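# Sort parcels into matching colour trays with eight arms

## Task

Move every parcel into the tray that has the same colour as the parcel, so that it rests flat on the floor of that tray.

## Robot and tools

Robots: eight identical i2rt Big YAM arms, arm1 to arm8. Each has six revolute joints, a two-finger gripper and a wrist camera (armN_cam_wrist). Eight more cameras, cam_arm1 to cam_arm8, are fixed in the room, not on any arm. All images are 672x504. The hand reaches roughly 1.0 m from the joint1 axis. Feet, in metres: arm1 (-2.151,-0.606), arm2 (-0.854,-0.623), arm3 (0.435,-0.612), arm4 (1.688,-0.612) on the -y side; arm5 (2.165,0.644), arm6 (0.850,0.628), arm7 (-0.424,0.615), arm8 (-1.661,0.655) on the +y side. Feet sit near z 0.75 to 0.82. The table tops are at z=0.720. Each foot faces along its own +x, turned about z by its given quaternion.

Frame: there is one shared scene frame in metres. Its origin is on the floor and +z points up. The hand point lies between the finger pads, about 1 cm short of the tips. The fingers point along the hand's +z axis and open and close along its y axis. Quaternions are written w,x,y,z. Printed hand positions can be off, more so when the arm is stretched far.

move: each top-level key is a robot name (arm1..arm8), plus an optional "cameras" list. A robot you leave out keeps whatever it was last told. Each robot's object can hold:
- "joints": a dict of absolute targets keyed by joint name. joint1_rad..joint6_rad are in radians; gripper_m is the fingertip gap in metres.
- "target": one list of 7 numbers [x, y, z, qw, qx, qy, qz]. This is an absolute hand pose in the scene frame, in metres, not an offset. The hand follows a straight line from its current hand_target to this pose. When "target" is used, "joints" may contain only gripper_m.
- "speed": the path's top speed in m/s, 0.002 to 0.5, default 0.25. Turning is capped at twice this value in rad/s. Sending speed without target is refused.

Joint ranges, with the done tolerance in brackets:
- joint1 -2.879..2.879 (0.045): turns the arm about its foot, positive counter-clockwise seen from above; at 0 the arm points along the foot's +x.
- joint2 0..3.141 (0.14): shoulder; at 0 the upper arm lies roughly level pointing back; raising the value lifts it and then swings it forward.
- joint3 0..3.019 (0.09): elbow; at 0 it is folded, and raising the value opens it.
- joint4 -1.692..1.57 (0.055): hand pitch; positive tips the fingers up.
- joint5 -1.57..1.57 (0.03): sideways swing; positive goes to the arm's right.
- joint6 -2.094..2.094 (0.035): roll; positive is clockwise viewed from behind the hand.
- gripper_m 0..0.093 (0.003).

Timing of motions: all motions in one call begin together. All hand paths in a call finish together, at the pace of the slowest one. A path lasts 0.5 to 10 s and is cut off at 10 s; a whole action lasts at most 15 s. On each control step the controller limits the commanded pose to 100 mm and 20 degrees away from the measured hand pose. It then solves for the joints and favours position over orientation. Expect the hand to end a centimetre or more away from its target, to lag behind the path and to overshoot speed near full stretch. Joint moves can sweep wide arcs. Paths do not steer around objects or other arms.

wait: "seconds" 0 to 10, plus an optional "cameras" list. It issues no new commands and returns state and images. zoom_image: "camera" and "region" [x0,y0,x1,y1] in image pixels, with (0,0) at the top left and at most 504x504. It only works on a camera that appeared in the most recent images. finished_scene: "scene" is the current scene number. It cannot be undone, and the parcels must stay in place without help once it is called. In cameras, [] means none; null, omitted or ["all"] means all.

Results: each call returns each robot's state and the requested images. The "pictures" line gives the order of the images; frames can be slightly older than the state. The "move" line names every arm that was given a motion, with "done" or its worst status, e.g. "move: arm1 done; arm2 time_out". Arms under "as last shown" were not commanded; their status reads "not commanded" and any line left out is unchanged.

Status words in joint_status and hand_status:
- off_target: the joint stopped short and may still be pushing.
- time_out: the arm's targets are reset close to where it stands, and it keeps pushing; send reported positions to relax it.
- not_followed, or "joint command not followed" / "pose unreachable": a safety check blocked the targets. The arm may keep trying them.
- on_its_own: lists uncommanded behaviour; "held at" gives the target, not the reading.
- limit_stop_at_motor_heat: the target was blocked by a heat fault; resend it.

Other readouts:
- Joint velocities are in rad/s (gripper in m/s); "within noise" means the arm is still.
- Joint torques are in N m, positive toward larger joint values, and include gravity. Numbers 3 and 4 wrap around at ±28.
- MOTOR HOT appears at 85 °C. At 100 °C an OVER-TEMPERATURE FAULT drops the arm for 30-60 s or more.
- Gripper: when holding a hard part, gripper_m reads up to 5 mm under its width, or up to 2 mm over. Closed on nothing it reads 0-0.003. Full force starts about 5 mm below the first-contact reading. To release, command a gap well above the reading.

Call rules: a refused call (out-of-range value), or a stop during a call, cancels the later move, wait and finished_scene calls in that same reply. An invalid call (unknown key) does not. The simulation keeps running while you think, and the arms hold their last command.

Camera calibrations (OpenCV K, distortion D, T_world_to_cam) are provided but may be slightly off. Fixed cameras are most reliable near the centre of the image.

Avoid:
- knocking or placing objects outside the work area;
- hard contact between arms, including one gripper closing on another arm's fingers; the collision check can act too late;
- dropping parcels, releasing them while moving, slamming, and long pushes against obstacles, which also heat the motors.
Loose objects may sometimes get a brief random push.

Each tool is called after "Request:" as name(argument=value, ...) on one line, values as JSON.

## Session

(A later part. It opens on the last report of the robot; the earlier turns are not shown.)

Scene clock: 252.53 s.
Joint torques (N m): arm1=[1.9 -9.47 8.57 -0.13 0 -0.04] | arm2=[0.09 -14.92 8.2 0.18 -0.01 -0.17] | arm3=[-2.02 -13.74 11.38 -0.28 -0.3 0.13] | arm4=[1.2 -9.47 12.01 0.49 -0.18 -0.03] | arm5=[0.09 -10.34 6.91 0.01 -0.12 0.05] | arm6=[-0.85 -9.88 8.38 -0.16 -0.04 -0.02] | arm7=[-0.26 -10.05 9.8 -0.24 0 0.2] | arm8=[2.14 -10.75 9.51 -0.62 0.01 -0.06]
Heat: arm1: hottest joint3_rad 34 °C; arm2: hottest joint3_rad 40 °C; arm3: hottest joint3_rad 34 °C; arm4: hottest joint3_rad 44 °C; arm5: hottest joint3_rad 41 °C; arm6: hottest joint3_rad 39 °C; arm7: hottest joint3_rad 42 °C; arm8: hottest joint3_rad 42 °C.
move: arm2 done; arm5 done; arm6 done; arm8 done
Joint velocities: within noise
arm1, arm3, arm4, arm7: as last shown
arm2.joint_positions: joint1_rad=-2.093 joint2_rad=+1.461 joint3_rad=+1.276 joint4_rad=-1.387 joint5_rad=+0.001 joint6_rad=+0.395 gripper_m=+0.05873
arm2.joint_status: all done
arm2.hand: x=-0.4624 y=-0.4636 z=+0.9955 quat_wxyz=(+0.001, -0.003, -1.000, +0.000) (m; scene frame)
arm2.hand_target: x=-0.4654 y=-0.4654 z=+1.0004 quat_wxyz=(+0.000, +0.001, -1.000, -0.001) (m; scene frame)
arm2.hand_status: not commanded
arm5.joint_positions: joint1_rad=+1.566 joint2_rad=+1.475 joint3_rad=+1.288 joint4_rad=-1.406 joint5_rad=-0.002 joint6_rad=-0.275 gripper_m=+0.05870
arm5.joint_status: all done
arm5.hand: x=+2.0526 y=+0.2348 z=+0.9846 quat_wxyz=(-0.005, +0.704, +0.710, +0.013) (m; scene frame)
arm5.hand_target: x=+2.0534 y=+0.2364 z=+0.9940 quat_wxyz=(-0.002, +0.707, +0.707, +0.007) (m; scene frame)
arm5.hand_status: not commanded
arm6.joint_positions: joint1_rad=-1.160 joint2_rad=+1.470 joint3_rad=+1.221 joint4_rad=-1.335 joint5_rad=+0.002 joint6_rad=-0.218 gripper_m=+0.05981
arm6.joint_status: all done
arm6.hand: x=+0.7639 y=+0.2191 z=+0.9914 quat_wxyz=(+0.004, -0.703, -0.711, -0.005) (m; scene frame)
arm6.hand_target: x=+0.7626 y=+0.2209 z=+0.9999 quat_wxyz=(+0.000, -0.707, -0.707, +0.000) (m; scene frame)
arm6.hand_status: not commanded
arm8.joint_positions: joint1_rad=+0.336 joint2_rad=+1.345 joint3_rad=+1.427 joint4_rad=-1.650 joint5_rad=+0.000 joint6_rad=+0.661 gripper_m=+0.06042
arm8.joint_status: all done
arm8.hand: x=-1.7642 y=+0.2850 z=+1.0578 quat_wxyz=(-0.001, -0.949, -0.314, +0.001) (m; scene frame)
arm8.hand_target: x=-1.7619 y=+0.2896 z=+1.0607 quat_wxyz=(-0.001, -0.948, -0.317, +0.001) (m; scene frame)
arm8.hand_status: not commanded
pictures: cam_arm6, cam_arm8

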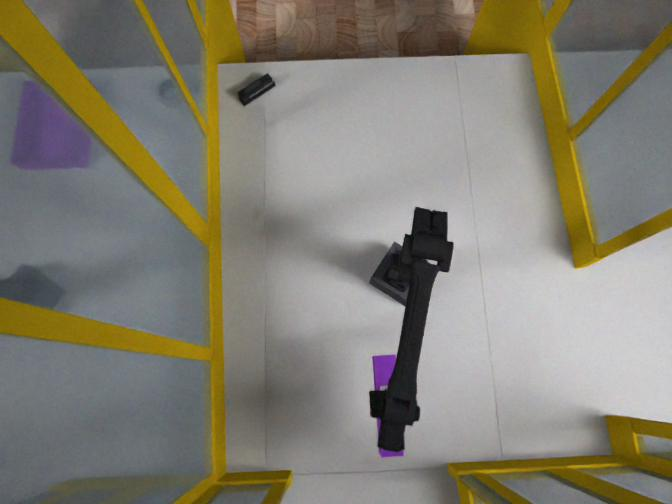

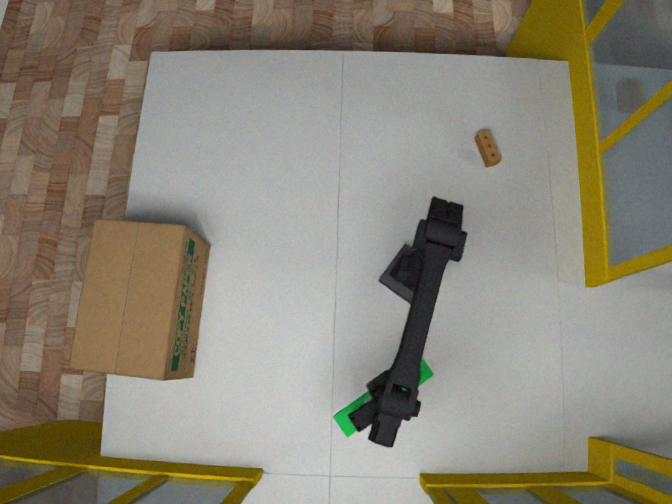

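Request:
move(arm8={"joints":{"joint6_rad":-0.27}}, arm2={"target":[-0.21,-0.36,0.875,0,0,1,0],"speed":0.35}, arm5={"target":[1.99,0.0,0.875,0,0.7071,0.7071,0],"speed":0.35}, arm6={"target":[0.715,0.0,0.88,0,0.7071,0.7071,0],"speed":0.35}, cameras=[])

Request:
move(arm8={"target":[-1.84,0.0,0.875,0,0.7071,0.7071,0],"speed":0.35}, arm2={"target":[-0.21,-0.36,0.785,0,0,1,0],"speed":0.25}, arm5={"target":[1.99,0.0,0.785,0,0.7071,0.7071,0],"speed":0.25}, arm6={"target":[0.715,0.0,0.785,0,0.7071,0.7071,0],"speed":0.25}, cameras=[])

Request:
move(arm8={"target":[-1.84,0.0,0.785,0,0.7071,0.7071,0],"speed":0.25}, arm2={"target":[-0.21,-0.36,0.76,0,0,1,0],"speed":0.1}, arm5={"target":[1.99,0.0,0.76,0,0.7071,0.7071,0],"speed":0.1}, arm6={"target":[0.715,0.0,0.765,0,0.7071,0.7071,0],"speed":0.1}, cameras=[])

Request:
move(arm8={"target":[-1.84,0.0,0.754,0,0.7071,0.7071,0],"speed":0.1}, cameras=["cam_arm6","cam_arm8","cam_arm2"])

Scene clock: 270.07 s.
Joint torques (N m): arm1=[1.96 -9 8.51 -0.21 0.03 -0.08] | arm2=[0.32 -25.29 11.93 0.17 0.05 -0.12] | arm3=[-2.02 -13.8 11.37 -0.28 -0.29 0.13] | arm4=[1.2 -9.47 12.01 0.49 -0.18 -0.03] | arm5=[-0.73 -18.67 9.89 -0.25 -0.03 0.04] | arm6=[-1.03 -15.44 12.16 -0.24 -0.05 -0.03] | arm7=[-0.44 -9.93 9.81 -0.24 0 0.21] | arm8=[2.08 -10.4 9.62 -0.53 -0.07 -0.1]
Heat: arm1: hottest joint3_rad 34 °C; arm2: hottest joint3_rad 39 °C; arm3: hottest joint3_rad 35 °C; arm4: hottest joint3_rad 45 °C; arm5: hottest joint3_rad 41 °C; arm6: hottest joint3_rad 39 °C; arm7: hottest joint3_rad 42 °C; arm8: hottest joint3_rad 40 °C.
move: arm2 off_target; arm5 off_target; arm6 off_target; arm8 done
Joint velocities: within noise
arm1, arm3, arm4, arm7: as last shown
arm2.joint_positions: joint1_rad=-2.093 joint2_rad=+2.252 joint3_rad=+2.077 joint4_rad=-1.418 joint5_rad=+0.001 joint6_rad=+0.395 gripper_m=+0.05873
arm2.joint_status: not commanded
arm2.hand: x=-0.2211 y=-0.3647 z=+0.8669 quat_wxyz=(+0.010, -0.003, -1.000, +0.004) (m; scene frame)
arm2.hand_target: x=-0.2105 y=-0.3603 z=+0.8751 quat_wxyz=(-0.001, +0.000, -1.000, +0.000) (m; scene frame)
arm2.hand_status: off_target (0.015 m and 1.4 deg from the pose sent, 0.298 m and 0.4 deg at the start)
arm5.joint_positions: joint1_rad=+1.566 joint2_rad=+2.163 joint3_rad=+1.920 joint4_rad=-1.361 joint5_rad=+0.000 joint6_rad=-0.273 gripper_m=+0.05870
arm5.joint_status: not commanded
arm5.hand: x=+1.9926 y=+0.0148 z=+0.8547 quat_wxyz=(-0.009, +0.704, +0.710, +0.018) (m; scene frame)
arm5.hand_target: x=+1.9902 y=+0.0009 z=+0.8753 quat_wxyz=(+0.000, +0.707, +0.707, +0.000) (m; scene frame)
arm5.hand_status: off_target (0.025 m and 2.4 deg from the pose sent, 0.267 m and 1.7 deg at the start)
arm6.joint_positions: joint1_rad=-1.160 joint2_rad=+2.106 joint3_rad=+1.768 joint4_rad=-1.267 joint5_rad=+0.002 joint6_rad=-0.218 gripper_m=+0.05981
arm6.joint_status: not commanded
arm6.hand: x=+0.7214 y=+0.0167 z=+0.8662 quat_wxyz=(+0.010, -0.703, -0.711, -0.014) (m; scene frame)
arm6.hand_target: x=+0.7150 y=+0.0010 z=+0.8802 quat_wxyz=(+0.000, -0.707, -0.707, +0.000) (m; scene frame)
arm6.hand_status: off_target (0.023 m and 2.1 deg from the pose sent, 0.251 m and 1.0 deg at the start)
arm8.joint_positions: joint1_rad=+0.336 joint2_rad=+1.345 joint3_rad=+1.427 joint4_rad=-1.650 joint5_rad=+0.000 joint6_rad=-0.262 gripper_m=+0.06040
arm8.joint_status: all done
arm8.hand: x=-1.7642 y=+0.2850 z=+1.0578 quat_wxyz=(-0.001, -0.710, -0.704, +0.001) (m; scene frame)
arm8.hand_target: x=-1.7619 y=+0.2896 z=+1.0607 quat_wxyz=(+0.000, -0.706, -0.708, +0.001) (m; scene frame)
arm8.hand_status: not commanded
pictures: none
No camera images: "cameras" was empty.

Scene clock: 272.17 s.
Joint torques (N m): arm1=[1.9 -9.47 8.51 -0.08 0.02 -0.05] | arm2=[0.21 -25.7 8.16 0.92 0.05 -0.12] | arm3=[-1.96 -13.74 11.34 -0.28 -0.3 0.13] | arm4=[1.2 -9.47 12.01 0.49 -0.18 -0.03] | arm5=[-1.03 -19.02 6.54 0.76 -0.06 0.04] | arm6=[-1.03 -15.91 7.77 0.57 -0.04 -0.03] | arm7=[-0.5 -10.11 9.74 -0.2 -0.01 0.2] | arm8=[2.26 -21.66 14.63 -0.61 -0.07 -0.06]
Heat: arm1: hottest joint3_rad 34 °C; arm2: hottest joint3_rad 39 °C; arm3: hottest joint3_rad 35 °C; arm4: hottest joint3_rad 45 °C; arm5: hottest joint3_rad 41 °C; arm6: hottest joint3_rad 39 °C; arm7: hottest joint3_rad 42 °C; arm8: hottest joint3_rad 40 °C.
move: arm2 done; arm5 done; arm6 done; arm8 off_target
Joint velocities: within noise
arm1.joint_positions: joint1_rad=+1.510 joint2_rad=+1.384 joint3_rad=+1.303 joint4_rad=-1.468 joint5_rad=+0.001 joint6_rad=-0.468 gripper_m=+0.09399
arm1.joint_status: not commanded
arm1.hand: x=-1.9633 y=-0.2463 z=+1.0012 quat_wxyz=(-0.008, +0.701, -0.713, +0.002) (m; scene frame)
arm1.hand_target: x=-1.9677 y=-0.2476 z=+0.9978 quat_wxyz=(+0.002, +0.706, -0.708, +0.005) (m; scene frame)
arm1.hand_status: not commanded
arm2.joint_positions: joint1_rad=-2.093 joint2_rad=+2.324 joint3_rad=+2.011 joint4_rad=-1.257 joint5_rad=+0.001 joint6_rad=+0.395 gripper_m=+0.05873
arm2.joint_status: not commanded
arm2.hand: x=-0.2117 y=-0.3608 z=+0.7940 quat_wxyz=(+0.000, -0.003, -1.000, +0.000) (m; scene frame)
arm2.hand_target: x=-0.2101 y=-0.3602 z=+0.7851 quat_wxyz=(+0.000, +0.000, -1.000, +0.000) (m; scene frame)
arm2.hand_status: done (0.009 m and 0.4 deg from the pose sent, 0.083 m and 1.4 deg at the start)
arm3.joint_positions: joint1_rad=+0.255 joint2_rad=+1.446 joint3_rad=+1.355 joint4_rad=-1.488 joint5_rad=+0.004 joint6_rad=-0.388 gripper_m=+0.09396
arm3.joint_status: not commanded
arm3.hand: x=+0.0404 y=-0.4657 z=+0.9845 quat_wxyz=(-0.003, +1.000, +0.016, +0.007) (m; scene frame)
arm3.hand_target: x=+0.0393 y=-0.4590 z=+0.9964 quat_wxyz=(-0.005, +1.000, +0.000, -0.002) (m; scene frame)
arm3.hand_status: not commanded
arm4.joint_positions: joint1_rad=+0.148 joint2_rad=+1.459 joint3_rad=+1.398 joint4_rad=-1.506 joint5_rad=+0.002 joint6_rad=-0.451 gripper_m=+0.09398
arm4.joint_status: not commanded
arm4.hand: x=+1.8858 y=-0.2269 z=+0.9930 quat_wxyz=(+0.005, +0.700, -0.714, +0.000) (m; scene frame)
arm4.hand_target: x=+1.8845 y=-0.2164 z=+0.9967 quat_wxyz=(-0.002, +0.708, -0.707, -0.004) (m; scene frame)
arm4.hand_status: not commanded
arm5.joint_positions: joint1_rad=+1.566 joint2_rad=+2.242 joint3_rad=+1.860 joint4_rad=-1.202 joint5_rad=+0.000 joint6_rad=-0.273 gripper_m=+0.05870
arm5.joint_status: not commanded
arm5.hand: x=+1.9903 y=+0.0059 z=+0.7820 quat_wxyz=(-0.004, +0.705, +0.710, +0.009) (m; scene frame)
arm5.hand_target: x=+1.9900 y=+0.0001 z=+0.7849 quat_wxyz=(+0.000, +0.707, +0.707, +0.000) (m; scene frame)
arm5.hand_status: done (0.007 m and 1.2 deg from the pose sent, 0.071 m and 2.4 deg at the start)
arm6.joint_positions: joint1_rad=-1.160 joint2_rad=+2.210 joint3_rad=+1.729 joint4_rad=-1.099 joint5_rad=+0.002 joint6_rad=-0.218 gripper_m=+0.05981
arm6.joint_status: not commanded
arm6.hand: x=+0.7187 y=+0.0036 z=+0.7883 quat_wxyz=(+0.003, -0.703, -0.711, -0.004) (m; scene frame)
arm6.hand_target: x=+0.7149 y=+0.0001 z=+0.7850 quat_wxyz=(+0.000, -0.707, -0.707, +0.000) (m; scene frame)
arm6.hand_status: done (0.006 m and 0.9 deg from the pose sent, 0.083 m and 2.1 deg at the start)
arm7.joint_positions: joint1_rad=-1.022 joint2_rad=+1.455 joint3_rad=+1.294 joint4_rad=-1.369 joint5_rad=-0.002 joint6_rad=-0.100 gripper_m=+0.09395
arm7.joint_status: not commanded
arm7.hand: x=-0.4630 y=+0.1837 z=+1.0055 quat_wxyz=(-0.012, -0.704, -0.710, +0.014) (m; scene frame)
arm7.hand_target: x=-0.4634 y=+0.1871 z=+1.0020 quat_wxyz=(-0.006, -0.707, -0.707, +0.007) (m; scene frame)
arm7.hand_status: not commanded
arm8.joint_positions: joint1_rad=+0.336 joint2_rad=+2.185 joint3_rad=+2.049 joint4_rad=-1.468 joint5_rad=+0.000 joint6_rad=-0.262 gripper_m=+0.06040
arm8.joint_status: not commanded
arm8.hand: x=-1.8393 y=+0.0138 z=+0.8616 quat_wxyz=(+0.008, -0.710, -0.704, -0.014) (m; scene frame)
arm8.hand_target: x=-1.8398 y=+0.0008 z=+0.8752 quat_wxyz=(+0.000, -0.707, -0.707, +0.001) (m; scene frame)
arm8.hand_status: off_target (0.019 m and 1.9 deg from the pose sent, 0.347 m and 0.5 deg at the start)
pictures: none
No camera images: "cameras" was empty.

Scene clock: 273.33 s.
Joint torques (N m): arm1=[1.85 -9.41 8.47 -0.16 0.02 -0.04] | arm2=[0.26 -25.88 7.95 0.92 0.05 -0.12] | arm3=[-1.96 -13.86 11.36 -0.27 -0.29 0.12] | arm4=[1.2 -9.47 12.01 0.49 -0.18 -0.03] | arm5=[-0.73 -18.9 6.5 0.73 -0.1 0.02] | arm6=[-1.03 -15.97 7.61 0.55 -0.04 -0.03] | arm7=[-0.38 -9.99 9.74 -0.2 0 0.21] | arm8=[1.96 -22.07 10.19 0.18 -0.09 -0.08]
Heat: arm1: hottest joint3_rad 34 °C; arm2: hottest joint3_rad 39 °C; arm3: hottest joint3_rad 35 °C; arm4: hottest joint3_rad 45 °C; arm5: hottest joint3_rad 41 °C; arm6: hottest joint3_rad 38 °C; arm7: hottest joint3_rad 42 °C; arm8: hottest joint3_rad 40 °C.
move: arm2 done; arm5 done; arm6 done; arm8 done
Joint velocities: within noise
arm1, arm3, arm4, arm7: as last shown
arm2.joint_positions: joint1_rad=-2.093 joint2_rad=+2.351 joint3_rad=+1.992 joint4_rad=-1.211 joint5_rad=+0.001 joint6_rad=+0.395 gripper_m=+0.05873
arm2.joint_status: not commanded
arm2.hand: x=-0.2112 y=-0.3605 z=+0.7695 quat_wxyz=(-0.001, -0.003, -1.000, +0.000) (m; scene frame)
arm2.hand_target: x=-0.2101 y=-0.3601 z=+0.7601 quat_wxyz=(+0.000, +0.000, -1.000, +0.000) (m; scene frame)
arm2.hand_status: done (0.010 m and 0.4 deg from the pose sent, 0.034 m and 0.4 deg at the start)
arm5.joint_positions: joint1_rad=+1.566 joint2_rad=+2.271 joint3_rad=+1.841 joint4_rad=-1.154 joint5_rad=+0.000 joint6_rad=-0.273 gripper_m=+0.05870
arm5.joint_status: not commanded
arm5.hand: x=+1.9904 y=+0.0061 z=+0.7568 quat_wxyz=(-0.004, +0.705, +0.710, +0.010) (m; scene frame)
arm5.hand_target: x=+1.9900 y=+0.0000 z=+0.7601 quat_wxyz=(+0.000, +0.707, +0.707, +0.000) (m; scene frame)
arm5.hand_status: done (0.007 m and 1.3 deg from the pose sent, 0.023 m and 1.2 deg at the start)
arm6.joint_positions: joint1_rad=-1.160 joint2_rad=+2.236 joint3_rad=+1.719 joint4_rad=-1.062 joint5_rad=+0.001 joint6_rad=-0.218 gripper_m=+0.05981
arm6.joint_status: not commanded
arm6.hand: x=+0.7186 y=+0.0030 z=+0.7691 quat_wxyz=(+0.003, -0.703, -0.711, -0.003) (m; scene frame)
arm6.hand_target: x=+0.7149 y=+0.0002 z=+0.7649 quat_wxyz=(+0.000, -0.707, -0.707, +0.000) (m; scene frame)
arm6.hand_status: done (0.006 m and 0.8 deg from the pose sent, 0.024 m and 0.9 deg at the start)
arm8.joint_positions: joint1_rad=+0.336 joint2_rad=+2.249 joint3_rad=+1.957 joint4_rad=-1.294 joint5_rad=+0.000 joint6_rad=-0.262 gripper_m=+0.06040
arm8.joint_status: not commanded
arm8.hand: x=-1.8416 y=+0.0055 z=+0.7851 quat_wxyz=(+0.003, -0.710, -0.704, -0.006) (m; scene frame)
arm8.hand_target: x=-1.8400 y=+0.0002 z=+0.7850 quat_wxyz=(+0.000, -0.707, -0.707, +0.000) (m; scene frame)
arm8.hand_status: done (0.006 m and 1.0 deg from the pose sent, 0.078 m and 1.9 deg at the start)
pictures: none
No camera images: "cameras" was empty.

Scene clock: 274.47 s.
Joint torques (N m): arm1=[2.02 -9.23 8.46 -0.13 0.02 -0.06] | arm2=[0.21 -25.76 7.99 0.94 0.04 -0.12] | arm3=[-2.02 -13.8 11.36 -0.31 -0.3 0.12] | arm4=[1.2 -9.47 12.01 0.47 -0.18 -0.04] | arm5=[-0.67 -19.19 6.64 0.98 -0.04 0.04] | arm6=[-0.97 -15.85 7.53 0.57 -0.04 -0.02] | arm7=[-0.56 -10.29 9.77 -0.23 0 0.2] | arm8=[2.14 -21.25 9.28 0.32 -0.07 -0.06]
Heat: arm1: hottest joint3_rad 34 °C; arm2: hottest joint3_rad 39 °C; arm3: hottest joint3_rad 35 °C; arm4: hottest joint3_rad 45 °C; arm5: hottest joint3_rad 40 °C; arm6: hottest joint3_rad 38 °C; arm7: hottest joint3_rad 42 °C; arm8: hottest joint3_rad 40 °C.
move: arm8 off_target
Joint velocities: within noise
arm1, arm2, arm3, arm4, arm5, arm6, arm7: as last shown
arm8.joint_positions: joint1_rad=+0.336 joint2_rad=+2.263 joint3_rad=+1.934 joint4_rad=-1.233 joint5_rad=+0.000 joint6_rad=-0.262 gripper_m=+0.06040
arm8.joint_status: not commanded
arm8.hand: x=-1.8429 y=+0.0008 z=+0.7672 quat_wxyz=(-0.003, -0.710, -0.704, +0.004) (m; scene frame)
arm8.hand_target: x=-1.8400 y=+0.0002 z=+0.7541 quat_wxyz=(+0.000, -0.707, -0.707, +0.000) (m; scene frame)
arm8.hand_status: off_target (0.014 m and 0.7 deg from the pose sent, 0.032 m and 0.9 deg at the start)
pictures: cam_arm2, cam_arm6, cam_arm8

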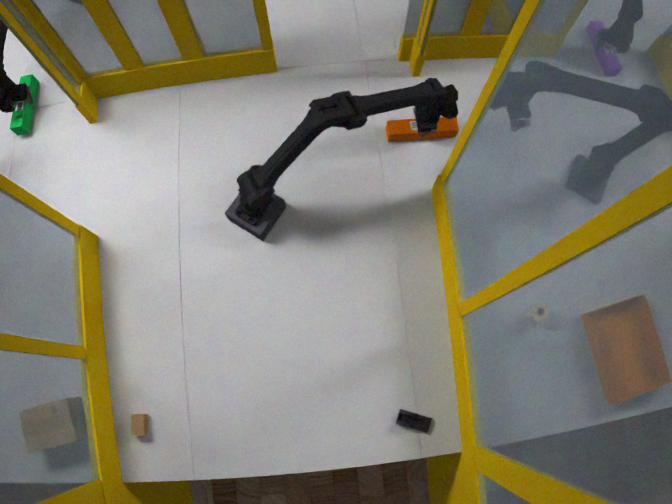

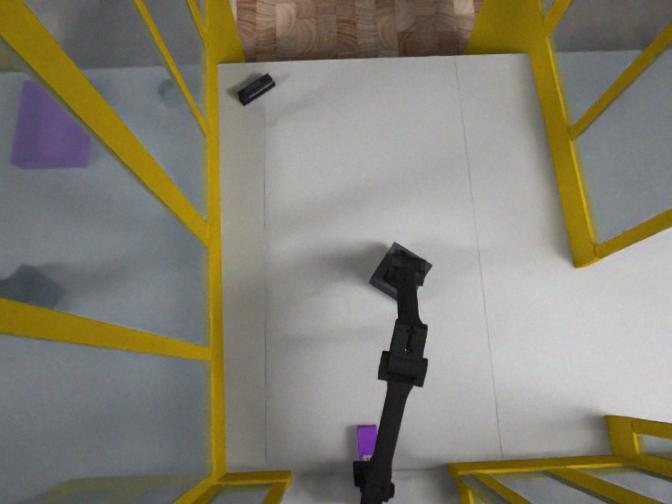

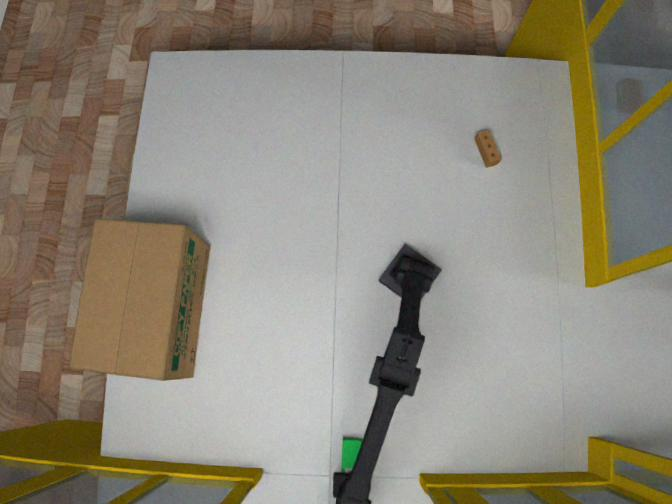

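Request:
move(arm8={"target":[-1.84,0.0,0.736,0,0.7071,0.7071,0],"speed":0.06}, arm2={"target":[-0.21,-0.36,0.755,0,0,1,0],"speed":0.06}, arm5={"target":[1.99,0.0,0.756,0,0.7071,0.7071,0],"speed":0.06}, arm6={"target":[0.715,0.0,0.759,0,0.7071,0.7071,0],"speed":0.06}, cameras=[])

Request:
move(arm8={"joints":{"gripper_m":0.093}}, arm2={"joints":{"gripper_m":0.093}}, arm5={"joints":{"gripper_m":0.093}}, arm6={"joints":{"gripper_m":0.093}}, cameras=[])

Request:
move(arm8={"target":[-1.84,0.0,0.885,0,0.7071,0.7071,0],"speed":0.3}, arm2={"target":[-0.21,-0.36,0.885,0,0,1,0],"speed":0.3}, arm5={"target":[1.99,0.0,0.885,0,0.7071,0.7071,0],"speed":0.3}, arm6={"target":[0.715,0.0,0.885,0,0.7071,0.7071,0],"speed":0.3}, cameras=[])

Request:
move(arm8={"target":[-1.772,0.25,1.0,0,0.7071,0.7071,0],"speed":0.45}, arm2={"target":[-0.465,-0.464,1.0,0,0,1,0],"speed":0.45}, arm5={"target":[2.055,0.24,1.0,0,0.7071,0.7071,0],"speed":0.45}, arm6={"target":[0.762,0.217,1.0,0,0.7071,0.7071,0],"speed":0.45}, cameras=[])

Request:
move(arm1={"target":[-1.84,0.01,0.89,0,-0.7071,0.7071,0],"speed":0.35}, arm4={"target":[1.99,0.01,0.89,0,-0.7071,0.7071,0],"speed":0.35}, arm3={"target":[-0.22,-0.36,0.89,0,1,0,0],"speed":0.35}, cameras=["arm1_cam_wrist","arm3_cam_wrist","arm4_cam_wrist"])

Scene clock: 298.93 s.
Joint torques (N m): arm1=[2.26 -9.29 8.44 -0.06 0.01 -0.06] | arm2=[0.21 -25.35 7.72 0.92 0.04 -0.13] | arm3=[-2.02 -13.74 11.37 -0.29 -0.3 0.13] | arm4=[1.2 -9.47 12.01 0.49 -0.18 -0.03] | arm5=[-0.26 -18.78 6.37 0.73 -0.07 0.03] | arm6=[-1.03 -15.56 7.32 0.58 -0.05 -0.03] | arm7=[-0.38 -10.11 9.77 -0.25 0 0.2] | arm8=[2.43 -21.07 9.07 0.36 -0.08 -0.08]
Heat: arm1: hottest joint3_rad 34 °C; arm2: hottest joint3_rad 40 °C; arm3: hottest joint3_rad 35 °C; arm4: hottest joint3_rad 45 °C; arm5: hottest joint3_rad 38 °C; arm6: hottest joint2_rad 36 °C; arm7: hottest joint3_rad 42 °C; arm8: hottest joint2_rad 40 °C.
move: arm2 off_target; arm5 done; arm6 done; arm8 off_target
Joint velocities: within noise
arm1, arm3, arm4, arm7: as last shown
arm2.joint_positions: joint1_rad=-2.093 joint2_rad=+2.351 joint3_rad=+1.992 joint4_rad=-1.202 joint5_rad=+0.001 joint6_rad=+0.395 gripper_m=+0.05873
arm2.joint_status: not commanded
arm2.hand: x=-0.2091 y=-0.3597 z=+0.7695 quat_wxyz=(-0.005, -0.003, -1.000, -0.002) (m; scene frame)
arm2.hand_target: x=-0.2102 y=-0.3602 z=+0.7552 quat_wxyz=(+0.000, +0.000, -1.000, +0.000) (m; scene frame)
arm2.hand_status: off_target (0.015 m and 0.7 deg from the pose sent, 0.015 m and 0.4 deg at the start)
arm5.joint_positions: joint1_rad=+1.566 joint2_rad=+2.271 joint3_rad=+1.841 joint4_rad=-1.147 joint5_rad=+0.000 joint6_rad=-0.273 gripper_m=+0.05870
arm5.joint_status: not commanded
arm5.hand: x=+1.9899 y=+0.0045 z=+0.7567 quat_wxyz=(-0.003, +0.705, +0.710, +0.007) (m; scene frame)
arm5.hand_target: x=+1.9900 y=+0.0001 z=+0.7561 quat_wxyz=(+0.000, +0.707, +0.707, +0.000) (m; scene frame)
arm5.hand_status: done (0.005 m and 0.9 deg from the pose sent, 0.006 m and 1.3 deg at the start)
arm6.joint_positions: joint1_rad=-1.160 joint2_rad=+2.239 joint3_rad=+1.719 joint4_rad=-1.051 joint5_rad=+0.001 joint6_rad=-0.218 gripper_m=+0.05981
arm6.joint_status: not commanded
arm6.hand: x=+0.7182 y=+0.0011 z=+0.7667 quat_wxyz=(+0.001, -0.703, -0.711, +0.000) (m; scene frame)
arm6.hand_target: x=+0.7150 y=+0.0002 z=+0.7590 quat_wxyz=(+0.000, -0.707, -0.707, +0.000) (m; scene frame)
arm6.hand_status: done (0.008 m and 0.7 deg from the pose sent, 0.011 m and 0.8 deg at the start)
arm8.joint_positions: joint1_rad=+0.336 joint2_rad=+2.280 joint3_rad=+1.919 joint4_rad=-1.200 joint5_rad=+0.000 joint6_rad=-0.262 gripper_m=+0.06040
arm8.joint_status: not commanded
arm8.hand: x=-1.8430 y=+0.0005 z=+0.7506 quat_wxyz=(-0.003, -0.710, -0.704, +0.004) (m; scene frame)
arm8.hand_target: x=-1.8400 y=+0.0003 z=+0.7363 quat_wxyz=(+0.000, -0.707, -0.707, +0.000) (m; scene frame)
arm8.hand_status: off_target (0.015 m and 0.8 deg from the pose sent, 0.031 m and 0.7 deg at the start)
pictures: none
No camera images: "cameras" was empty.

Scene clock: 299.60 s.
Joint torques (N m): arm1=[1.9 -9.88 8.44 -0.14 0.02 -0.04] | arm2=[0.21 -25.35 7.72 0.95 0.04 -0.13] | arm3=[-2.02 -13.74 11.33 -0.27 -0.3 0.12] | arm4=[1.2 -9.47 12.01 0.49 -0.18 -0.03] | arm5=[-1.2 -18.67 6.34 0.88 -0.09 0.05] | arm6=[-1.03 -15.62 7.3 0.57 -0.04 -0.03] | arm7=[-0.44 -10.11 9.73 -0.21 -0.01 0.2] | arm8=[2.32 -21.19 9.1 0.24 -0.07 -0.06]
Heat: arm1: hottest joint3_rad 34 °C; arm2: hottest joint3_rad 40 °C; arm3: hottest joint3_rad 35 °C; arm4: hottest joint3_rad 45 °C; arm5: hottest joint3_rad 38 °C; arm6: hottest joint2_rad 36 °C; arm7: hottest joint3_rad 42 °C; arm8: hottest joint2_rad 40 °C.
move: arm2 done; arm5 done; arm6 done; arm8 done
Joint velocities: within noise
arm1, arm3, arm4, arm7: as last shown
arm2.joint_positions: joint1_rad=-2.093 joint2_rad=+2.351 joint3_rad=+1.992 joint4_rad=-1.202 joint5_rad=+0.001 joint6_rad=+0.395 gripper_m=+0.09283
arm2.joint_status: all done
arm2.hand: x=-0.2091 y=-0.3597 z=+0.7695 quat_wxyz=(-0.005, -0.003, -1.000, -0.002) (m; scene frame)
arm2.hand_target: x=-0.2102 y=-0.3602 z=+0.7552 quat_wxyz=(+0.000, +0.000, -1.000, +0.000) (m; scene frame)
arm2.hand_status: not commanded
arm5.joint_positions: joint1_rad=+1.566 joint2_rad=+2.271 joint3_rad=+1.841 joint4_rad=-1.147 joint5_rad=+0.000 joint6_rad=-0.273 gripper_m=+0.09281
arm5.joint_status: all done
arm5.hand: x=+1.9899 y=+0.0044 z=+0.7567 quat_wxyz=(-0.002, +0.705, +0.709, +0.006) (m; scene frame)
arm5.hand_target: x=+1.9900 y=+0.0000 z=+0.7561 quat_wxyz=(+0.000, +0.707, +0.707, +0.000) (m; scene frame)
arm5.hand_status: not commanded
arm6.joint_positions: joint1_rad=-1.160 joint2_rad=+2.239 joint3_rad=+1.719 joint4_rad=-1.051 joint5_rad=+0.001 joint6_rad=-0.218 gripper_m=+0.09281
arm6.joint_status: all done
arm6.hand: x=+0.7182 y=+0.0011 z=+0.7667 quat_wxyz=(+0.001, -0.703, -0.711, +0.000) (m; scene frame)
arm6.hand_target: x=+0.7149 y=+0.0002 z=+0.7590 quat_wxyz=(+0.000, -0.707, -0.707, +0.000) (m; scene frame)
arm6.hand_status: not commanded
arm8.joint_positions: joint1_rad=+0.336 joint2_rad=+2.280 joint3_rad=+1.919 joint4_rad=-1.199 joint5_rad=+0.000 joint6_rad=-0.262 gripper_m=+0.09286
arm8.joint_status: all done
arm8.hand: x=-1.8430 y=+0.0002 z=+0.7506 quat_wxyz=(-0.003, -0.710, -0.704, +0.005) (m; scene frame)
arm8.hand_target: x=-1.8400 y=+0.0004 z=+0.7363 quat_wxyz=(+0.000, -0.707, -0.707, +0.000) (m; scene frame)
arm8.hand_status: not commanded
pictures: none
No camera images: "cameras" was empty.

Scene clock: 301.07 s.
Joint torques (N m): arm1=[1.73 -8.82 8.51 -0.12 0.05 -0.06] | arm2=[0.26 -24.53 11.25 0.16 0.05 -0.12] | arm3=[-1.9 -13.8 11.33 -0.31 -0.3 0.13] | arm4=[1.2 -9.47 12.01 0.49 -0.18 -0.03] | arm5=[-0.97 -17.96 9.33 -0.51 -0.09 0.04] | arm6=[-0.97 -16.91 11.33 -0.24 -0.04 -0.03] | arm7=[-0.44 -9.76 9.74 -0.25 0 0.2] | arm8=[2.26 -20.66 14.22 -0.59 -0.05 -0.07]
Heat: arm1: hottest joint3_rad 34 °C; arm2: hottest joint3_rad 40 °C; arm3: hottest joint3_rad 35 °C; arm4: hottest joint3_rad 45 °C; arm5: hottest joint3_rad 38 °C; arm6: hottest joint2_rad 36 °C; arm7: hottest joint3_rad 42 °C; arm8: hottest joint2_rad 41 °C.
move: arm2 done; arm5 off_target; arm6 off_target; arm8 off_target
Joint velocities: within noise
arm1, arm3, arm4, arm7: as last shown
arm2.joint_positions: joint1_rad=-2.093 joint2_rad=+2.241 joint3_rad=+2.107 joint4_rad=-1.442 joint5_rad=+0.001 joint6_rad=+0.395 gripper_m=+0.09291
arm2.joint_status: not commanded
arm2.hand: x=-0.2174 y=-0.3632 z=+0.8858 quat_wxyz=(+0.002, -0.003, -1.000, +0.001) (m; scene frame)
arm2.hand_target: x=-0.2102 y=-0.3602 z=+0.8851 quat_wxyz=(-0.001, +0.000, -1.000, +0.000) (m; scene frame)
arm2.hand_status: done (0.008 m and 0.5 deg from the pose sent, 0.116 m and 0.7 deg at the start)
arm5.joint_positions: joint1_rad=+1.566 joint2_rad=+2.150 joint3_rad=+1.949 joint4_rad=-1.385 joint5_rad=+0.000 joint6_rad=-0.273 gripper_m=+0.09288
arm5.joint_status: not commanded
arm5.hand: x=+1.9913 y=+0.0105 z=+0.8738 quat_wxyz=(-0.005, +0.705, +0.709, +0.010) (m; scene frame)
arm5.hand_target: x=+1.9901 y=+0.0005 z=+0.8850 quat_wxyz=(+0.000, +0.707, +0.707, +0.000) (m; scene frame)
arm5.hand_status: off_target (0.015 m and 1.4 deg from the pose sent, 0.128 m and 0.9 deg at the start)
arm6.joint_positions: joint1_rad=-1.160 joint2_rad=+2.120 joint3_rad=+1.784 joint4_rad=-1.279 joint5_rad=+0.001 joint6_rad=-0.218 gripper_m=+0.09288
arm6.joint_status: not commanded
arm6.hand: x=+0.7210 y=+0.0144 z=+0.8637 quat_wxyz=(+0.012, -0.703, -0.711, -0.018) (m; scene frame)
arm6.hand_target: x=+0.7150 y=+0.0009 z=+0.8853 quat_wxyz=(+0.000, -0.707, -0.707, +0.000) (m; scene frame)
arm6.hand_status: off_target (0.026 m and 2.6 deg from the pose sent, 0.118 m and 0.7 deg at the start)
arm8.joint_positions: joint1_rad=+0.336 joint2_rad=+2.173 joint3_rad=+2.079 joint4_rad=-1.493 joint5_rad=+0.000 joint6_rad=-0.262 gripper_m=+0.09293
arm8.joint_status: not commanded
arm8.hand: x=-1.8400 y=+0.0112 z=+0.8805 quat_wxyz=(+0.003, -0.710, -0.704, -0.007) (m; scene frame)
arm8.hand_target: x=-1.8399 y=+0.0004 z=+0.8849 quat_wxyz=(+0.000, -0.707, -0.707, +0.000) (m; scene frame)
arm8.hand_status: off_target (0.012 m and 1.0 deg from the pose sent, 0.135 m and 0.8 deg at the start; pose on its path clipped on 5 of 44 steps)
pictures: none
No camera images: "cameras" was empty.

Scene clock: 302.67 s.
Joint torques (N m): arm1=[1.61 -9.52 8.46 -0.2 0 -0.07] | arm2=[0.32 -12.45 8.21 0.21 0.04 -0.11] | arm3=[-1.96 -13.74 11.36 -0.31 -0.29 0.13] | arm4=[1.2 -9.47 12.01 0.49 -0.18 -0.03] | arm5=[-0.85 -8.59 7.01 -0.1 -0.08 0.04] | arm6=[-0.91 -9.76 8.31 -0.18 -0.05 -0.02] | arm7=[-0.44 -9.88 9.74 -0.23 -0.01 0.2] | arm8=[2.37 -9.99 9.62 -0.5 -0.08 -0.07]
Heat: arm1: hottest joint3_rad 34 °C; arm2: hottest joint3_rad 39 °C; arm3: hottest joint3_rad 35 °C; arm4: hottest joint3_rad 45 °C; arm5: hottest joint3_rad 38 °C; arm6: hottest joint2_rad 36 °C; arm7: hottest joint3_rad 42 °C; arm8: hottest joint2_rad 41 °C.
move: arm2 done; arm5 done; arm6 done; arm8 done
Joint velocities: within noise
arm1, arm3, arm4, arm7: as last shown
arm2.joint_positions: joint1_rad=-2.093 joint2_rad=+1.439 joint3_rad=+1.279 joint4_rad=-1.387 joint5_rad=+0.001 joint6_rad=+0.395 gripper_m=+0.09291
arm2.joint_status: not commanded
arm2.hand: x=-0.4630 y=-0.4638 z=+1.0055 quat_wxyz=(-0.011, -0.003, -1.000, -0.005) (m; scene frame)
arm2.hand_target: x=-0.4651 y=-0.4641 z=+1.0001 quat_wxyz=(+0.000, +0.000, -1.000, +0.000) (m; scene frame)
arm2.hand_status: done (0.006 m and 1.4 deg from the pose sent, 0.291 m and 0.5 deg at the start)
arm5.joint_positions: joint1_rad=+1.566 joint2_rad=+1.431 joint3_rad=+1.282 joint4_rad=-1.404 joint5_rad=+0.000 joint6_rad=-0.272 gripper_m=+0.09288
arm5.joint_status: not commanded
arm5.hand: x=+2.0534 y=+0.2394 z=+0.9998 quat_wxyz=(+0.003, +0.705, +0.709, -0.004) (m; scene frame)
arm5.hand_target: x=+2.0550 y=+0.2399 z=+1.0001 quat_wxyz=(+0.000, +0.707, +0.707, +0.000) (m; scene frame)
arm5.hand_status: done (0.002 m and 0.7 deg from the pose sent, 0.270 m and 1.4 deg at the start)
arm6.joint_positions: joint1_rad=-1.160 joint2_rad=+1.477 joint3_rad=+1.233 joint4_rad=-1.335 joint5_rad=+0.001 joint6_rad=-0.218 gripper_m=+0.09288
arm6.joint_status: not commanded
arm6.hand: x=+0.7631 y=+0.2148 z=+0.9931 quat_wxyz=(+0.003, -0.703, -0.711, -0.003) (m; scene frame)
arm6.hand_target: x=+0.7620 y=+0.2170 z=+0.9999 quat_wxyz=(+0.000, -0.707, -0.707, +0.000) (m; scene frame)
arm6.hand_status: done (0.007 m and 0.8 deg from the pose sent, 0.248 m and 2.6 deg at the start)
arm8.joint_positions: joint1_rad=+0.336 joint2_rad=+1.427 joint3_rad=+1.373 joint4_rad=-1.492 joint5_rad=+0.000 joint6_rad=-0.262 gripper_m=+0.09293
arm8.joint_status: not commanded
arm8.hand: x=-1.7743 y=+0.2485 z=+1.0066 quat_wxyz=(-0.007, -0.710, -0.704, +0.011) (m; scene frame)
arm8.hand_target: x=-1.7721 y=+0.2500 z=+1.0002 quat_wxyz=(+0.000, -0.707, -0.707, +0.000) (m; scene frame)
arm8.hand_status: done (0.007 m and 1.6 deg from the pose sent, 0.275 m and 1.0 deg at the start)
pictures: none
No camera images: "cameras" was empty.

Scene clock: 304.80 s.
Joint torques (N m): arm1=[1.96 -19.25 12.48 -0.14 -0.08 -0.03] | arm2=[0.32 -12.4 8.21 0.21 0.04 -0.11] | arm3=[-1.9 -23.94 14.26 -0.2 -0.31 0.13] | arm4=[1.44 -17.32 14.69 -0.25 -0.02 0.06] | arm5=[-0.38 -9.05 7.06 -0.13 -0.04 0.03] | arm6=[-0.97 -9.82 8.31 -0.17 -0.04 -0.02] | arm7=[-0.5 -10.17 9.77 -0.24 0 0.19] | arm8=[2.08 -10.34 9.57 -0.43 -0.08 -0.07]
Heat: arm1: hottest joint3_rad 35 °C; arm2: hottest joint3_rad 39 °C; arm3: hottest joint3_rad 35 °C; arm4: hottest joint3_rad 46 °C; arm5: hottest joint3_rad 38 °C; arm6: hottest joint3_rad 37 °C; arm7: hottest joint3_rad 42 °C; arm8: hottest joint2_rad 40 °C.
move: arm1 off_target; arm3 off_target; arm4 off_target
Joint velocities: within noise
arm1.joint_positions: joint1_rad=+1.512 joint2_rad=+2.196 joint3_rad=+2.128 joint4_rad=-1.509 joint5_rad=-0.005 joint6_rad=-0.468 gripper_m=+0.09399
arm1.joint_status: not commanded
arm1.hand: x=-1.8373 y=-0.0039 z=+0.8870 quat_wxyz=(+0.006, +0.702, -0.712, +0.003) (m; scene frame)
arm1.hand_target: x=-1.8404 y=+0.0095 z=+0.8900 quat_wxyz=(-0.001, +0.707, -0.707, +0.000) (m; scene frame)
arm1.hand_status: off_target (0.015 m and 1.2 deg from the pose sent, 0.305 m and 1.3 deg at the start)
arm2, arm5, arm6, arm7, arm8: as last shown
arm3.joint_positions: joint1_rad=+0.255 joint2_rad=+2.255 joint3_rad=+2.238 joint4_rad=-1.580 joint5_rad=-0.003 joint6_rad=-0.386 gripper_m=+0.09396
arm3.joint_status: not commanded
arm3.hand: x=-0.2115 y=-0.3726 z=+0.8780 quat_wxyz=(+0.003, +1.000, +0.015, +0.015) (m; scene frame)
arm3.hand_target: x=-0.2191 y=-0.3603 z=+0.8901 quat_wxyz=(+0.000, +1.000, +0.000, -0.001) (m; scene frame)
arm3.hand_status: off_target (0.019 m and 2.4 deg from the pose sent, 0.297 m and 2.0 deg at the start)
arm4.joint_positions: joint1_rad=+0.156 joint2_rad=+2.179 joint3_rad=+2.153 joint4_rad=-1.540 joint5_rad=+0.004 joint6_rad=-0.451 gripper_m=+0.09398
arm4.joint_status: not commanded
arm4.hand: x=+1.9927 y=-0.0051 z=+0.8909 quat_wxyz=(+0.005, +0.703, -0.711, +0.000) (m; scene frame)
arm4.hand_target: x=+1.9895 y=+0.0093 z=+0.8898 quat_wxyz=(-0.001, +0.707, -0.707, +0.000) (m; scene frame)
arm4.hand_status: off_target (0.015 m and 0.9 deg from the pose sent, 0.279 m and 1.3 deg at the start)
pictures: arm1_cam_wrist, arm3_cam_wrist, arm4_cam_wrist
camera_calibration:
arm1_cam_wrist: T_world_to_cam=[[0.999498, -0.0307316, -0.00775403, 1.84418], [-0.0203845, -0.810631, 0.585203, -0.555015], [-0.0242699, -0.584751, -0.81085, 0.798955], [0, 0, 0, 1]] pos_world=[-1.83517, 0.0739519, 0.986929]
arm3_cam_wrist: T_world_to_cam=[[-0.0254188, 0.999674, 0.00243389, 0.363881], [0.79573, 0.0187592, 0.605361, -0.350334], [0.605118, 0.0173242, -0.795948, 0.957295], [0, 0, 0, 1]] pos_world=[-0.291256, -0.373775, 0.97315]
arm4_cam_wrist: T_world_to_cam=[[0.999984, 0.00155906, 0.00544985, -2.00011], [-0.00193715, -0.809557, 0.587037, -0.518515], [0.00532719, -0.587039, -0.809541, 0.832465], [0, 0, 0, 1]] pos_world=[1.99464, 0.0720394, 0.989203]

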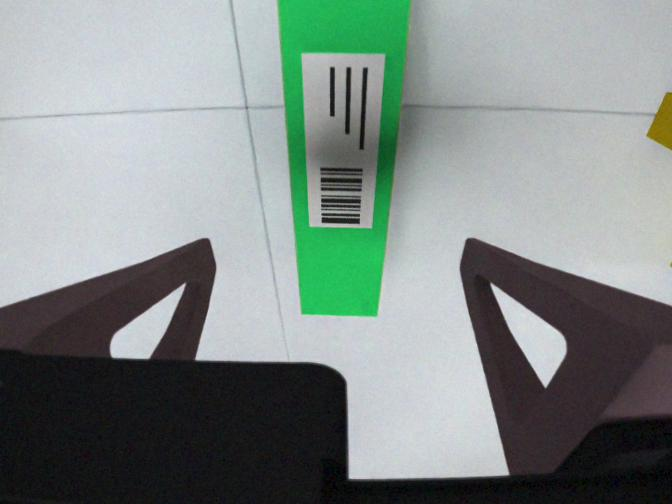

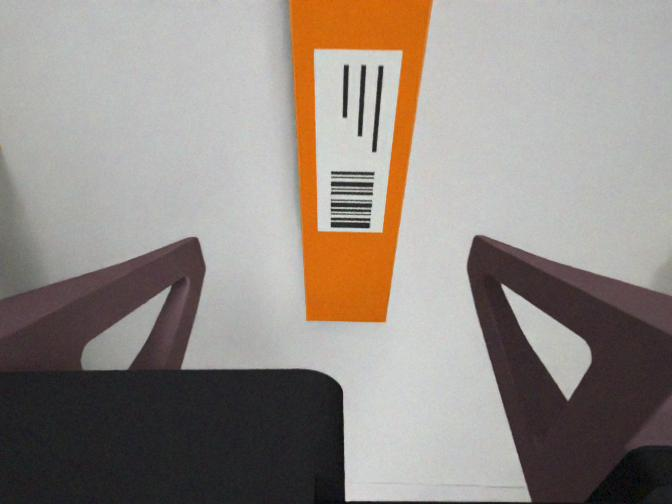

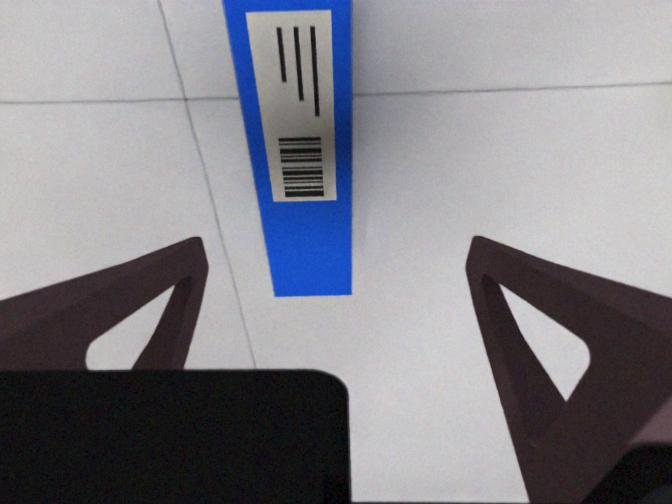

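Request:
move(arm1={"target":[-1.837,0.004,0.751,0,-0.7071,0.7071,0],"speed":0.15}, arm4={"target":[1.973,0.022,0.742,0,-0.7071,0.7071,0],"speed":0.15}, arm3={"target":[-0.215,-0.358,0.757,0,1,0,0],"speed":0.15}, cameras=[])

Request:
move(arm1={"joints":{"gripper_m":0.03}}, arm4={"joints":{"gripper_m":0.03}}, arm3={"joints":{"gripper_m":0.03}}, cameras=[])

Request:
move(arm1={"target":[-1.837,0.004,0.89,0,-0.7071,0.7071,0],"speed":0.25}, arm4={"target":[1.973,0.022,0.885,0,-0.7071,0.7071,0],"speed":0.25}, arm3={"target":[-0.215,-0.358,0.89,0,1,0,0],"speed":0.25}, cameras=["cam_arm1","cam_arm2","cam_arm4"])

Scene clock: 338.40 s.
Joint torques (N m): arm1=[1.55 -20.01 7.91 0.85 -0.07 -0.09] | arm2=[0.32 -12.4 8.21 0.21 0.05 -0.11] | arm3=[-1.9 -24.94 9.28 0.58 -0.31 0.09] | arm4=[1.38 -18.32 9.92 0.76 -0.02 0.13] | arm5=[-0.62 -8.7 6.95 -0.16 -0.09 0.05] | arm6=[-0.97 -9.82 8.29 -0.17 -0.04 -0.02] | arm7=[-0.44 -10.05 9.78 -0.23 -0.01 0.21] | arm8=[2.37 -10.05 9.65 -0.51 -0.07 -0.06]
Heat: arm1: hottest joint3_rad 37 °C; arm2: hottest joint3_rad 39 °C; arm3: hottest joint3_rad 38 °C; arm4: hottest joint3_rad 55 °C; arm5: hottest joint3_rad 39 °C; arm6: hottest joint3_rad 37 °C; arm7: hottest joint3_rad 42 °C; arm8: hottest joint3_rad 39 °C.
move: arm1 off_target; arm3 off_target; arm4 off_target
Joint velocities: within noise
arm1.joint_positions: joint1_rad=+1.512 joint2_rad=+2.282 joint3_rad=+1.958 joint4_rad=-1.227 joint5_rad=-0.005 joint6_rad=-0.469 gripper_m=+0.09399
arm1.joint_status: not commanded
arm1.hand: x=-1.8327 y=+0.0029 z=+0.7661 quat_wxyz=(-0.006, +0.702, -0.712, +0.000) (m; scene frame)
arm1.hand_target: x=-1.8372 y=+0.0037 z=+0.7512 quat_wxyz=(+0.000, +0.707, -0.707, +0.000) (m; scene frame)
arm1.hand_status: off_target (0.016 m and 1.0 deg from the pose sent, 0.136 m and 1.1 deg at the start)
arm2, arm5, arm6, arm8: as last shown
arm3.joint_positions: joint1_rad=+0.253 joint2_rad=+2.319 joint3_rad=+2.036 joint4_rad=-1.298 joint5_rad=-0.003 joint6_rad=-0.386 gripper_m=+0.09396
arm3.joint_status: not commanded
arm3.hand: x=-0.2142 y=-0.3693 z=+0.7587 quat_wxyz=(+0.001, +1.000, +0.014, +0.007) (m; scene frame)
arm3.hand_target: x=-0.2148 y=-0.3580 z=+0.7571 quat_wxyz=(+0.000, +1.000, +0.000, +0.000) (m; scene frame)
arm3.hand_status: off_target (0.011 m and 1.8 deg from the pose sent, 0.122 m and 2.4 deg at the start)
arm4.joint_positions: joint1_rad=+0.185 joint2_rad=+2.286 joint3_rad=+1.995 joint4_rad=-1.251 joint5_rad=+0.005 joint6_rad=-0.430 gripper_m=+0.09398
arm4.joint_status: not commanded
arm4.hand: x=+1.9810 y=+0.0180 z=+0.7602 quat_wxyz=(-0.006, +0.705, -0.709, -0.003) (m; scene frame)
arm4.hand_target: x=+1.9728 y=+0.0215 z=+0.7423 quat_wxyz=(+0.000, +0.707, -0.707, +0.000) (m; scene frame)
arm4.hand_status: off_target (0.020 m and 0.9 deg from the pose sent, 0.153 m and 0.9 deg at the start)
arm7.joint_positions: joint1_rad=-1.022 joint2_rad=+1.455 joint3_rad=+1.294 joint4_rad=-1.369 joint5_rad=-0.002 joint6_rad=-0.100 gripper_m=+0.09395
arm7.joint_status: not commanded
arm7.hand: x=-0.4630 y=+0.1837 z=+1.0055 quat_wxyz=(-0.012, -0.704, -0.710, +0.014) (m; scene frame)
arm7.hand_target: x=-0.4634 y=+0.1871 z=+1.0020 quat_wxyz=(-0.006, -0.707, -0.707, +0.007) (m; scene frame)
arm7.hand_status: not commanded
pictures: none
No camera images: "cameras" was empty.

Scene clock: 339.03 s.
Joint torques (N m): arm1=[1.26 -20.13 7.82 0.75 -0.03 -0.06] | arm2=[0.32 -12.4 8.21 0.21 0.04 -0.11] | arm3=[-2.08 -24.94 9.24 0.58 -0.26 0.08] | arm4=[1.32 -18.32 9.94 0.73 -0.02 0.11] | arm5=[-0.21 -8.88 7.04 -0.17 -0.09 0.04] | arm6=[-0.85 -9.76 8.28 -0.17 -0.04 -0.02] | arm7=[-0.32 -10.23 9.78 -0.24 0 0.2] | arm8=[2.2 -10.17 9.58 -0.5 -0.09 -0.06]
Heat: arm1: hottest joint3_rad 37 °C; arm2: hottest joint3_rad 39 °C; arm3: hottest joint3_rad 38 °C; arm4: hottest joint3_rad 55 °C; arm5: hottest joint3_rad 39 °C; arm6: hottest joint3_rad 37 °C; arm7: hottest joint3_rad 42 °C; arm8: hottest joint3_rad 39 °C.
move: arm1 off_target; arm3 off_target; arm4 off_target
Joint velocities: within noise
arm1.joint_positions: joint1_rad=+1.512 joint2_rad=+2.282 joint3_rad=+1.958 joint4_rad=-1.226 joint5_rad=-0.006 joint6_rad=-0.470 gripper_m=+0.05940
arm1.joint_status: gripper_m off_target (ended at +0.05944, target +0.03000)
arm1.hand: x=-1.8328 y=+0.0031 z=+0.7661 quat_wxyz=(-0.006, +0.703, -0.712, -0.001) (m; scene frame)
arm1.hand_target: x=-1.8372 y=+0.0038 z=+0.7512 quat_wxyz=(+0.000, +0.707, -0.707, +0.000) (m; scene frame)
arm1.hand_status: not commanded
arm2, arm5, arm6, arm7, arm8: as last shown
arm3.joint_positions: joint1_rad=+0.253 joint2_rad=+2.319 joint3_rad=+2.036 joint4_rad=-1.298 joint5_rad=-0.004 joint6_rad=-0.386 gripper_m=+0.05857
arm3.joint_status: gripper_m off_target (ended at +0.05859, target +0.03000)
arm3.hand: x=-0.2143 y=-0.3694 z=+0.7587 quat_wxyz=(+0.001, +1.000, +0.014, +0.007) (m; scene frame)
arm3.hand_target: x=-0.2148 y=-0.3582 z=+0.7571 quat_wxyz=(+0.000, +1.000, +0.000, +0.000) (m; scene frame)
arm3.hand_status: not commanded
arm4.joint_positions: joint1_rad=+0.185 joint2_rad=+2.286 joint3_rad=+1.995 joint4_rad=-1.251 joint5_rad=+0.005 joint6_rad=-0.429 gripper_m=+0.05962
arm4.joint_status: gripper_m off_target (ended at +0.05965, target +0.03000)
arm4.hand: x=+1.9810 y=+0.0181 z=+0.7602 quat_wxyz=(-0.007, +0.705, -0.709, -0.004) (m; scene frame)
arm4.hand_target: x=+1.9729 y=+0.0214 z=+0.7423 quat_wxyz=(+0.000, +0.707, -0.707, +0.000) (m; scene frame)
arm4.hand_status: not commanded
pictures: none
No camera images: "cameras" was empty.

Scene clock: 340.63 s.
Joint torques (N m): arm1=[1.44 -19.14 12.14 -0.24 -0.03 -0.08] | arm2=[0.32 -12.4 8.2 0.2 0.05 -0.11] | arm3=[-2.02 -26.46 14.13 -0.46 -0.25 0.07] | arm4=[1.49 -18.78 14.6 -0.24 -0.04 0.11] | arm5=[-0.03 -8.41 7.04 -0.08 -0.12 0.04] | arm6=[-0.91 -9.76 8.29 -0.16 -0.04 -0.02] | arm7=[-0.38 -10.29 9.76 -0.18 0 0.2] | arm8=[2.08 -10.05 9.65 -0.53 -0.06 -0.08]
Heat: arm1: hottest joint3_rad 38 °C; arm2: hottest joint3_rad 39 °C; arm3: hottest joint3_rad 38 °C; arm4: hottest joint3_rad 55 °C; arm5: hottest joint3_rad 39 °C; arm6: hottest joint3_rad 37 °C; arm7: hottest joint3_rad 42 °C; arm8: hottest joint3_rad 39 °C.
move: arm1 off_target; arm3 off_target; arm4 off_target
Joint velocities: within noise
arm1.joint_positions: joint1_rad=+1.512 joint2_rad=+2.184 joint3_rad=+2.108 joint4_rad=-1.499 joint5_rad=-0.006 joint6_rad=-0.471 gripper_m=+0.05940
arm1.joint_status: not commanded
arm1.hand: x=-1.8389 y=-0.0065 z=+0.8871 quat_wxyz=(+0.005, +0.703, -0.711, +0.003) (m; scene frame)
arm1.hand_target: x=-1.8373 y=+0.0036 z=+0.8899 quat_wxyz=(+0.000, +0.707, -0.707, +0.000) (m; scene frame)
arm1.hand_status: off_target (0.011 m and 0.9 deg from the pose sent, 0.124 m and 1.0 deg at the start)
arm2, arm5, arm6, arm7, arm8: as last shown
arm3.joint_positions: joint1_rad=+0.252 joint2_rad=+2.268 joint3_rad=+2.201 joint4_rad=-1.565 joint5_rad=-0.004 joint6_rad=-0.386 gripper_m=+0.05857
arm3.joint_status: not commanded
arm3.hand: x=-0.2050 y=-0.3728 z=+0.8560 quat_wxyz=(+0.010, +0.999, +0.013, +0.030) (m; scene frame)
arm3.hand_target: x=-0.2132 y=-0.3587 z=+0.8901 quat_wxyz=(+0.000, +1.000, +0.000, -0.001) (m; scene frame)
arm3.hand_status: off_target (0.038 m and 4.0 deg from the pose sent, 0.132 m and 1.8 deg at the start; pose on its path clipped on 5 of 48 steps)
arm4.joint_positions: joint1_rad=+0.185 joint2_rad=+2.209 joint3_rad=+2.166 joint4_rad=-1.538 joint5_rad=+0.005 joint6_rad=-0.428 gripper_m=+0.05962
arm4.joint_status: not commanded
arm4.hand: x=+1.9768 y=+0.0071 z=+0.8760 quat_wxyz=(+0.012, +0.705, -0.709, +0.003) (m; scene frame)
arm4.hand_target: x=+1.9726 y=+0.0212 z=+0.8851 quat_wxyz=(-0.001, +0.707, -0.707, +0.000) (m; scene frame)
arm4.hand_status: off_target (0.018 m and 1.4 deg from the pose sent, 0.125 m and 0.9 deg at the start)
pictures: cam_arm1, cam_arm2, cam_arm4

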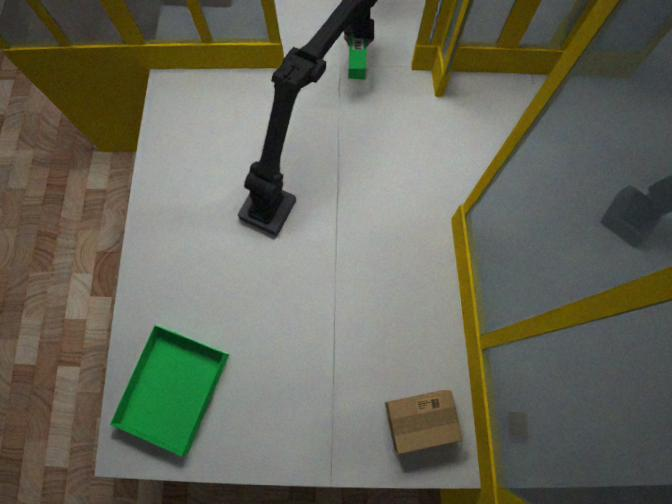

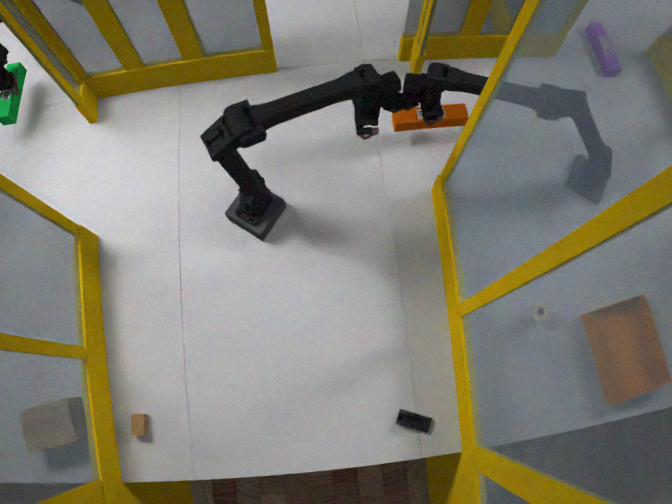

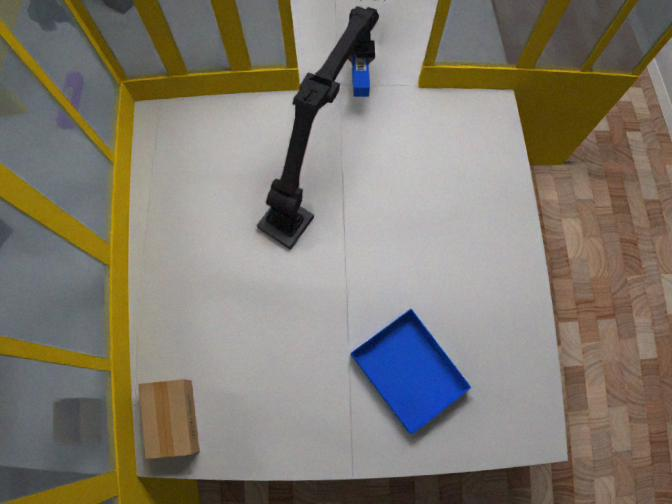

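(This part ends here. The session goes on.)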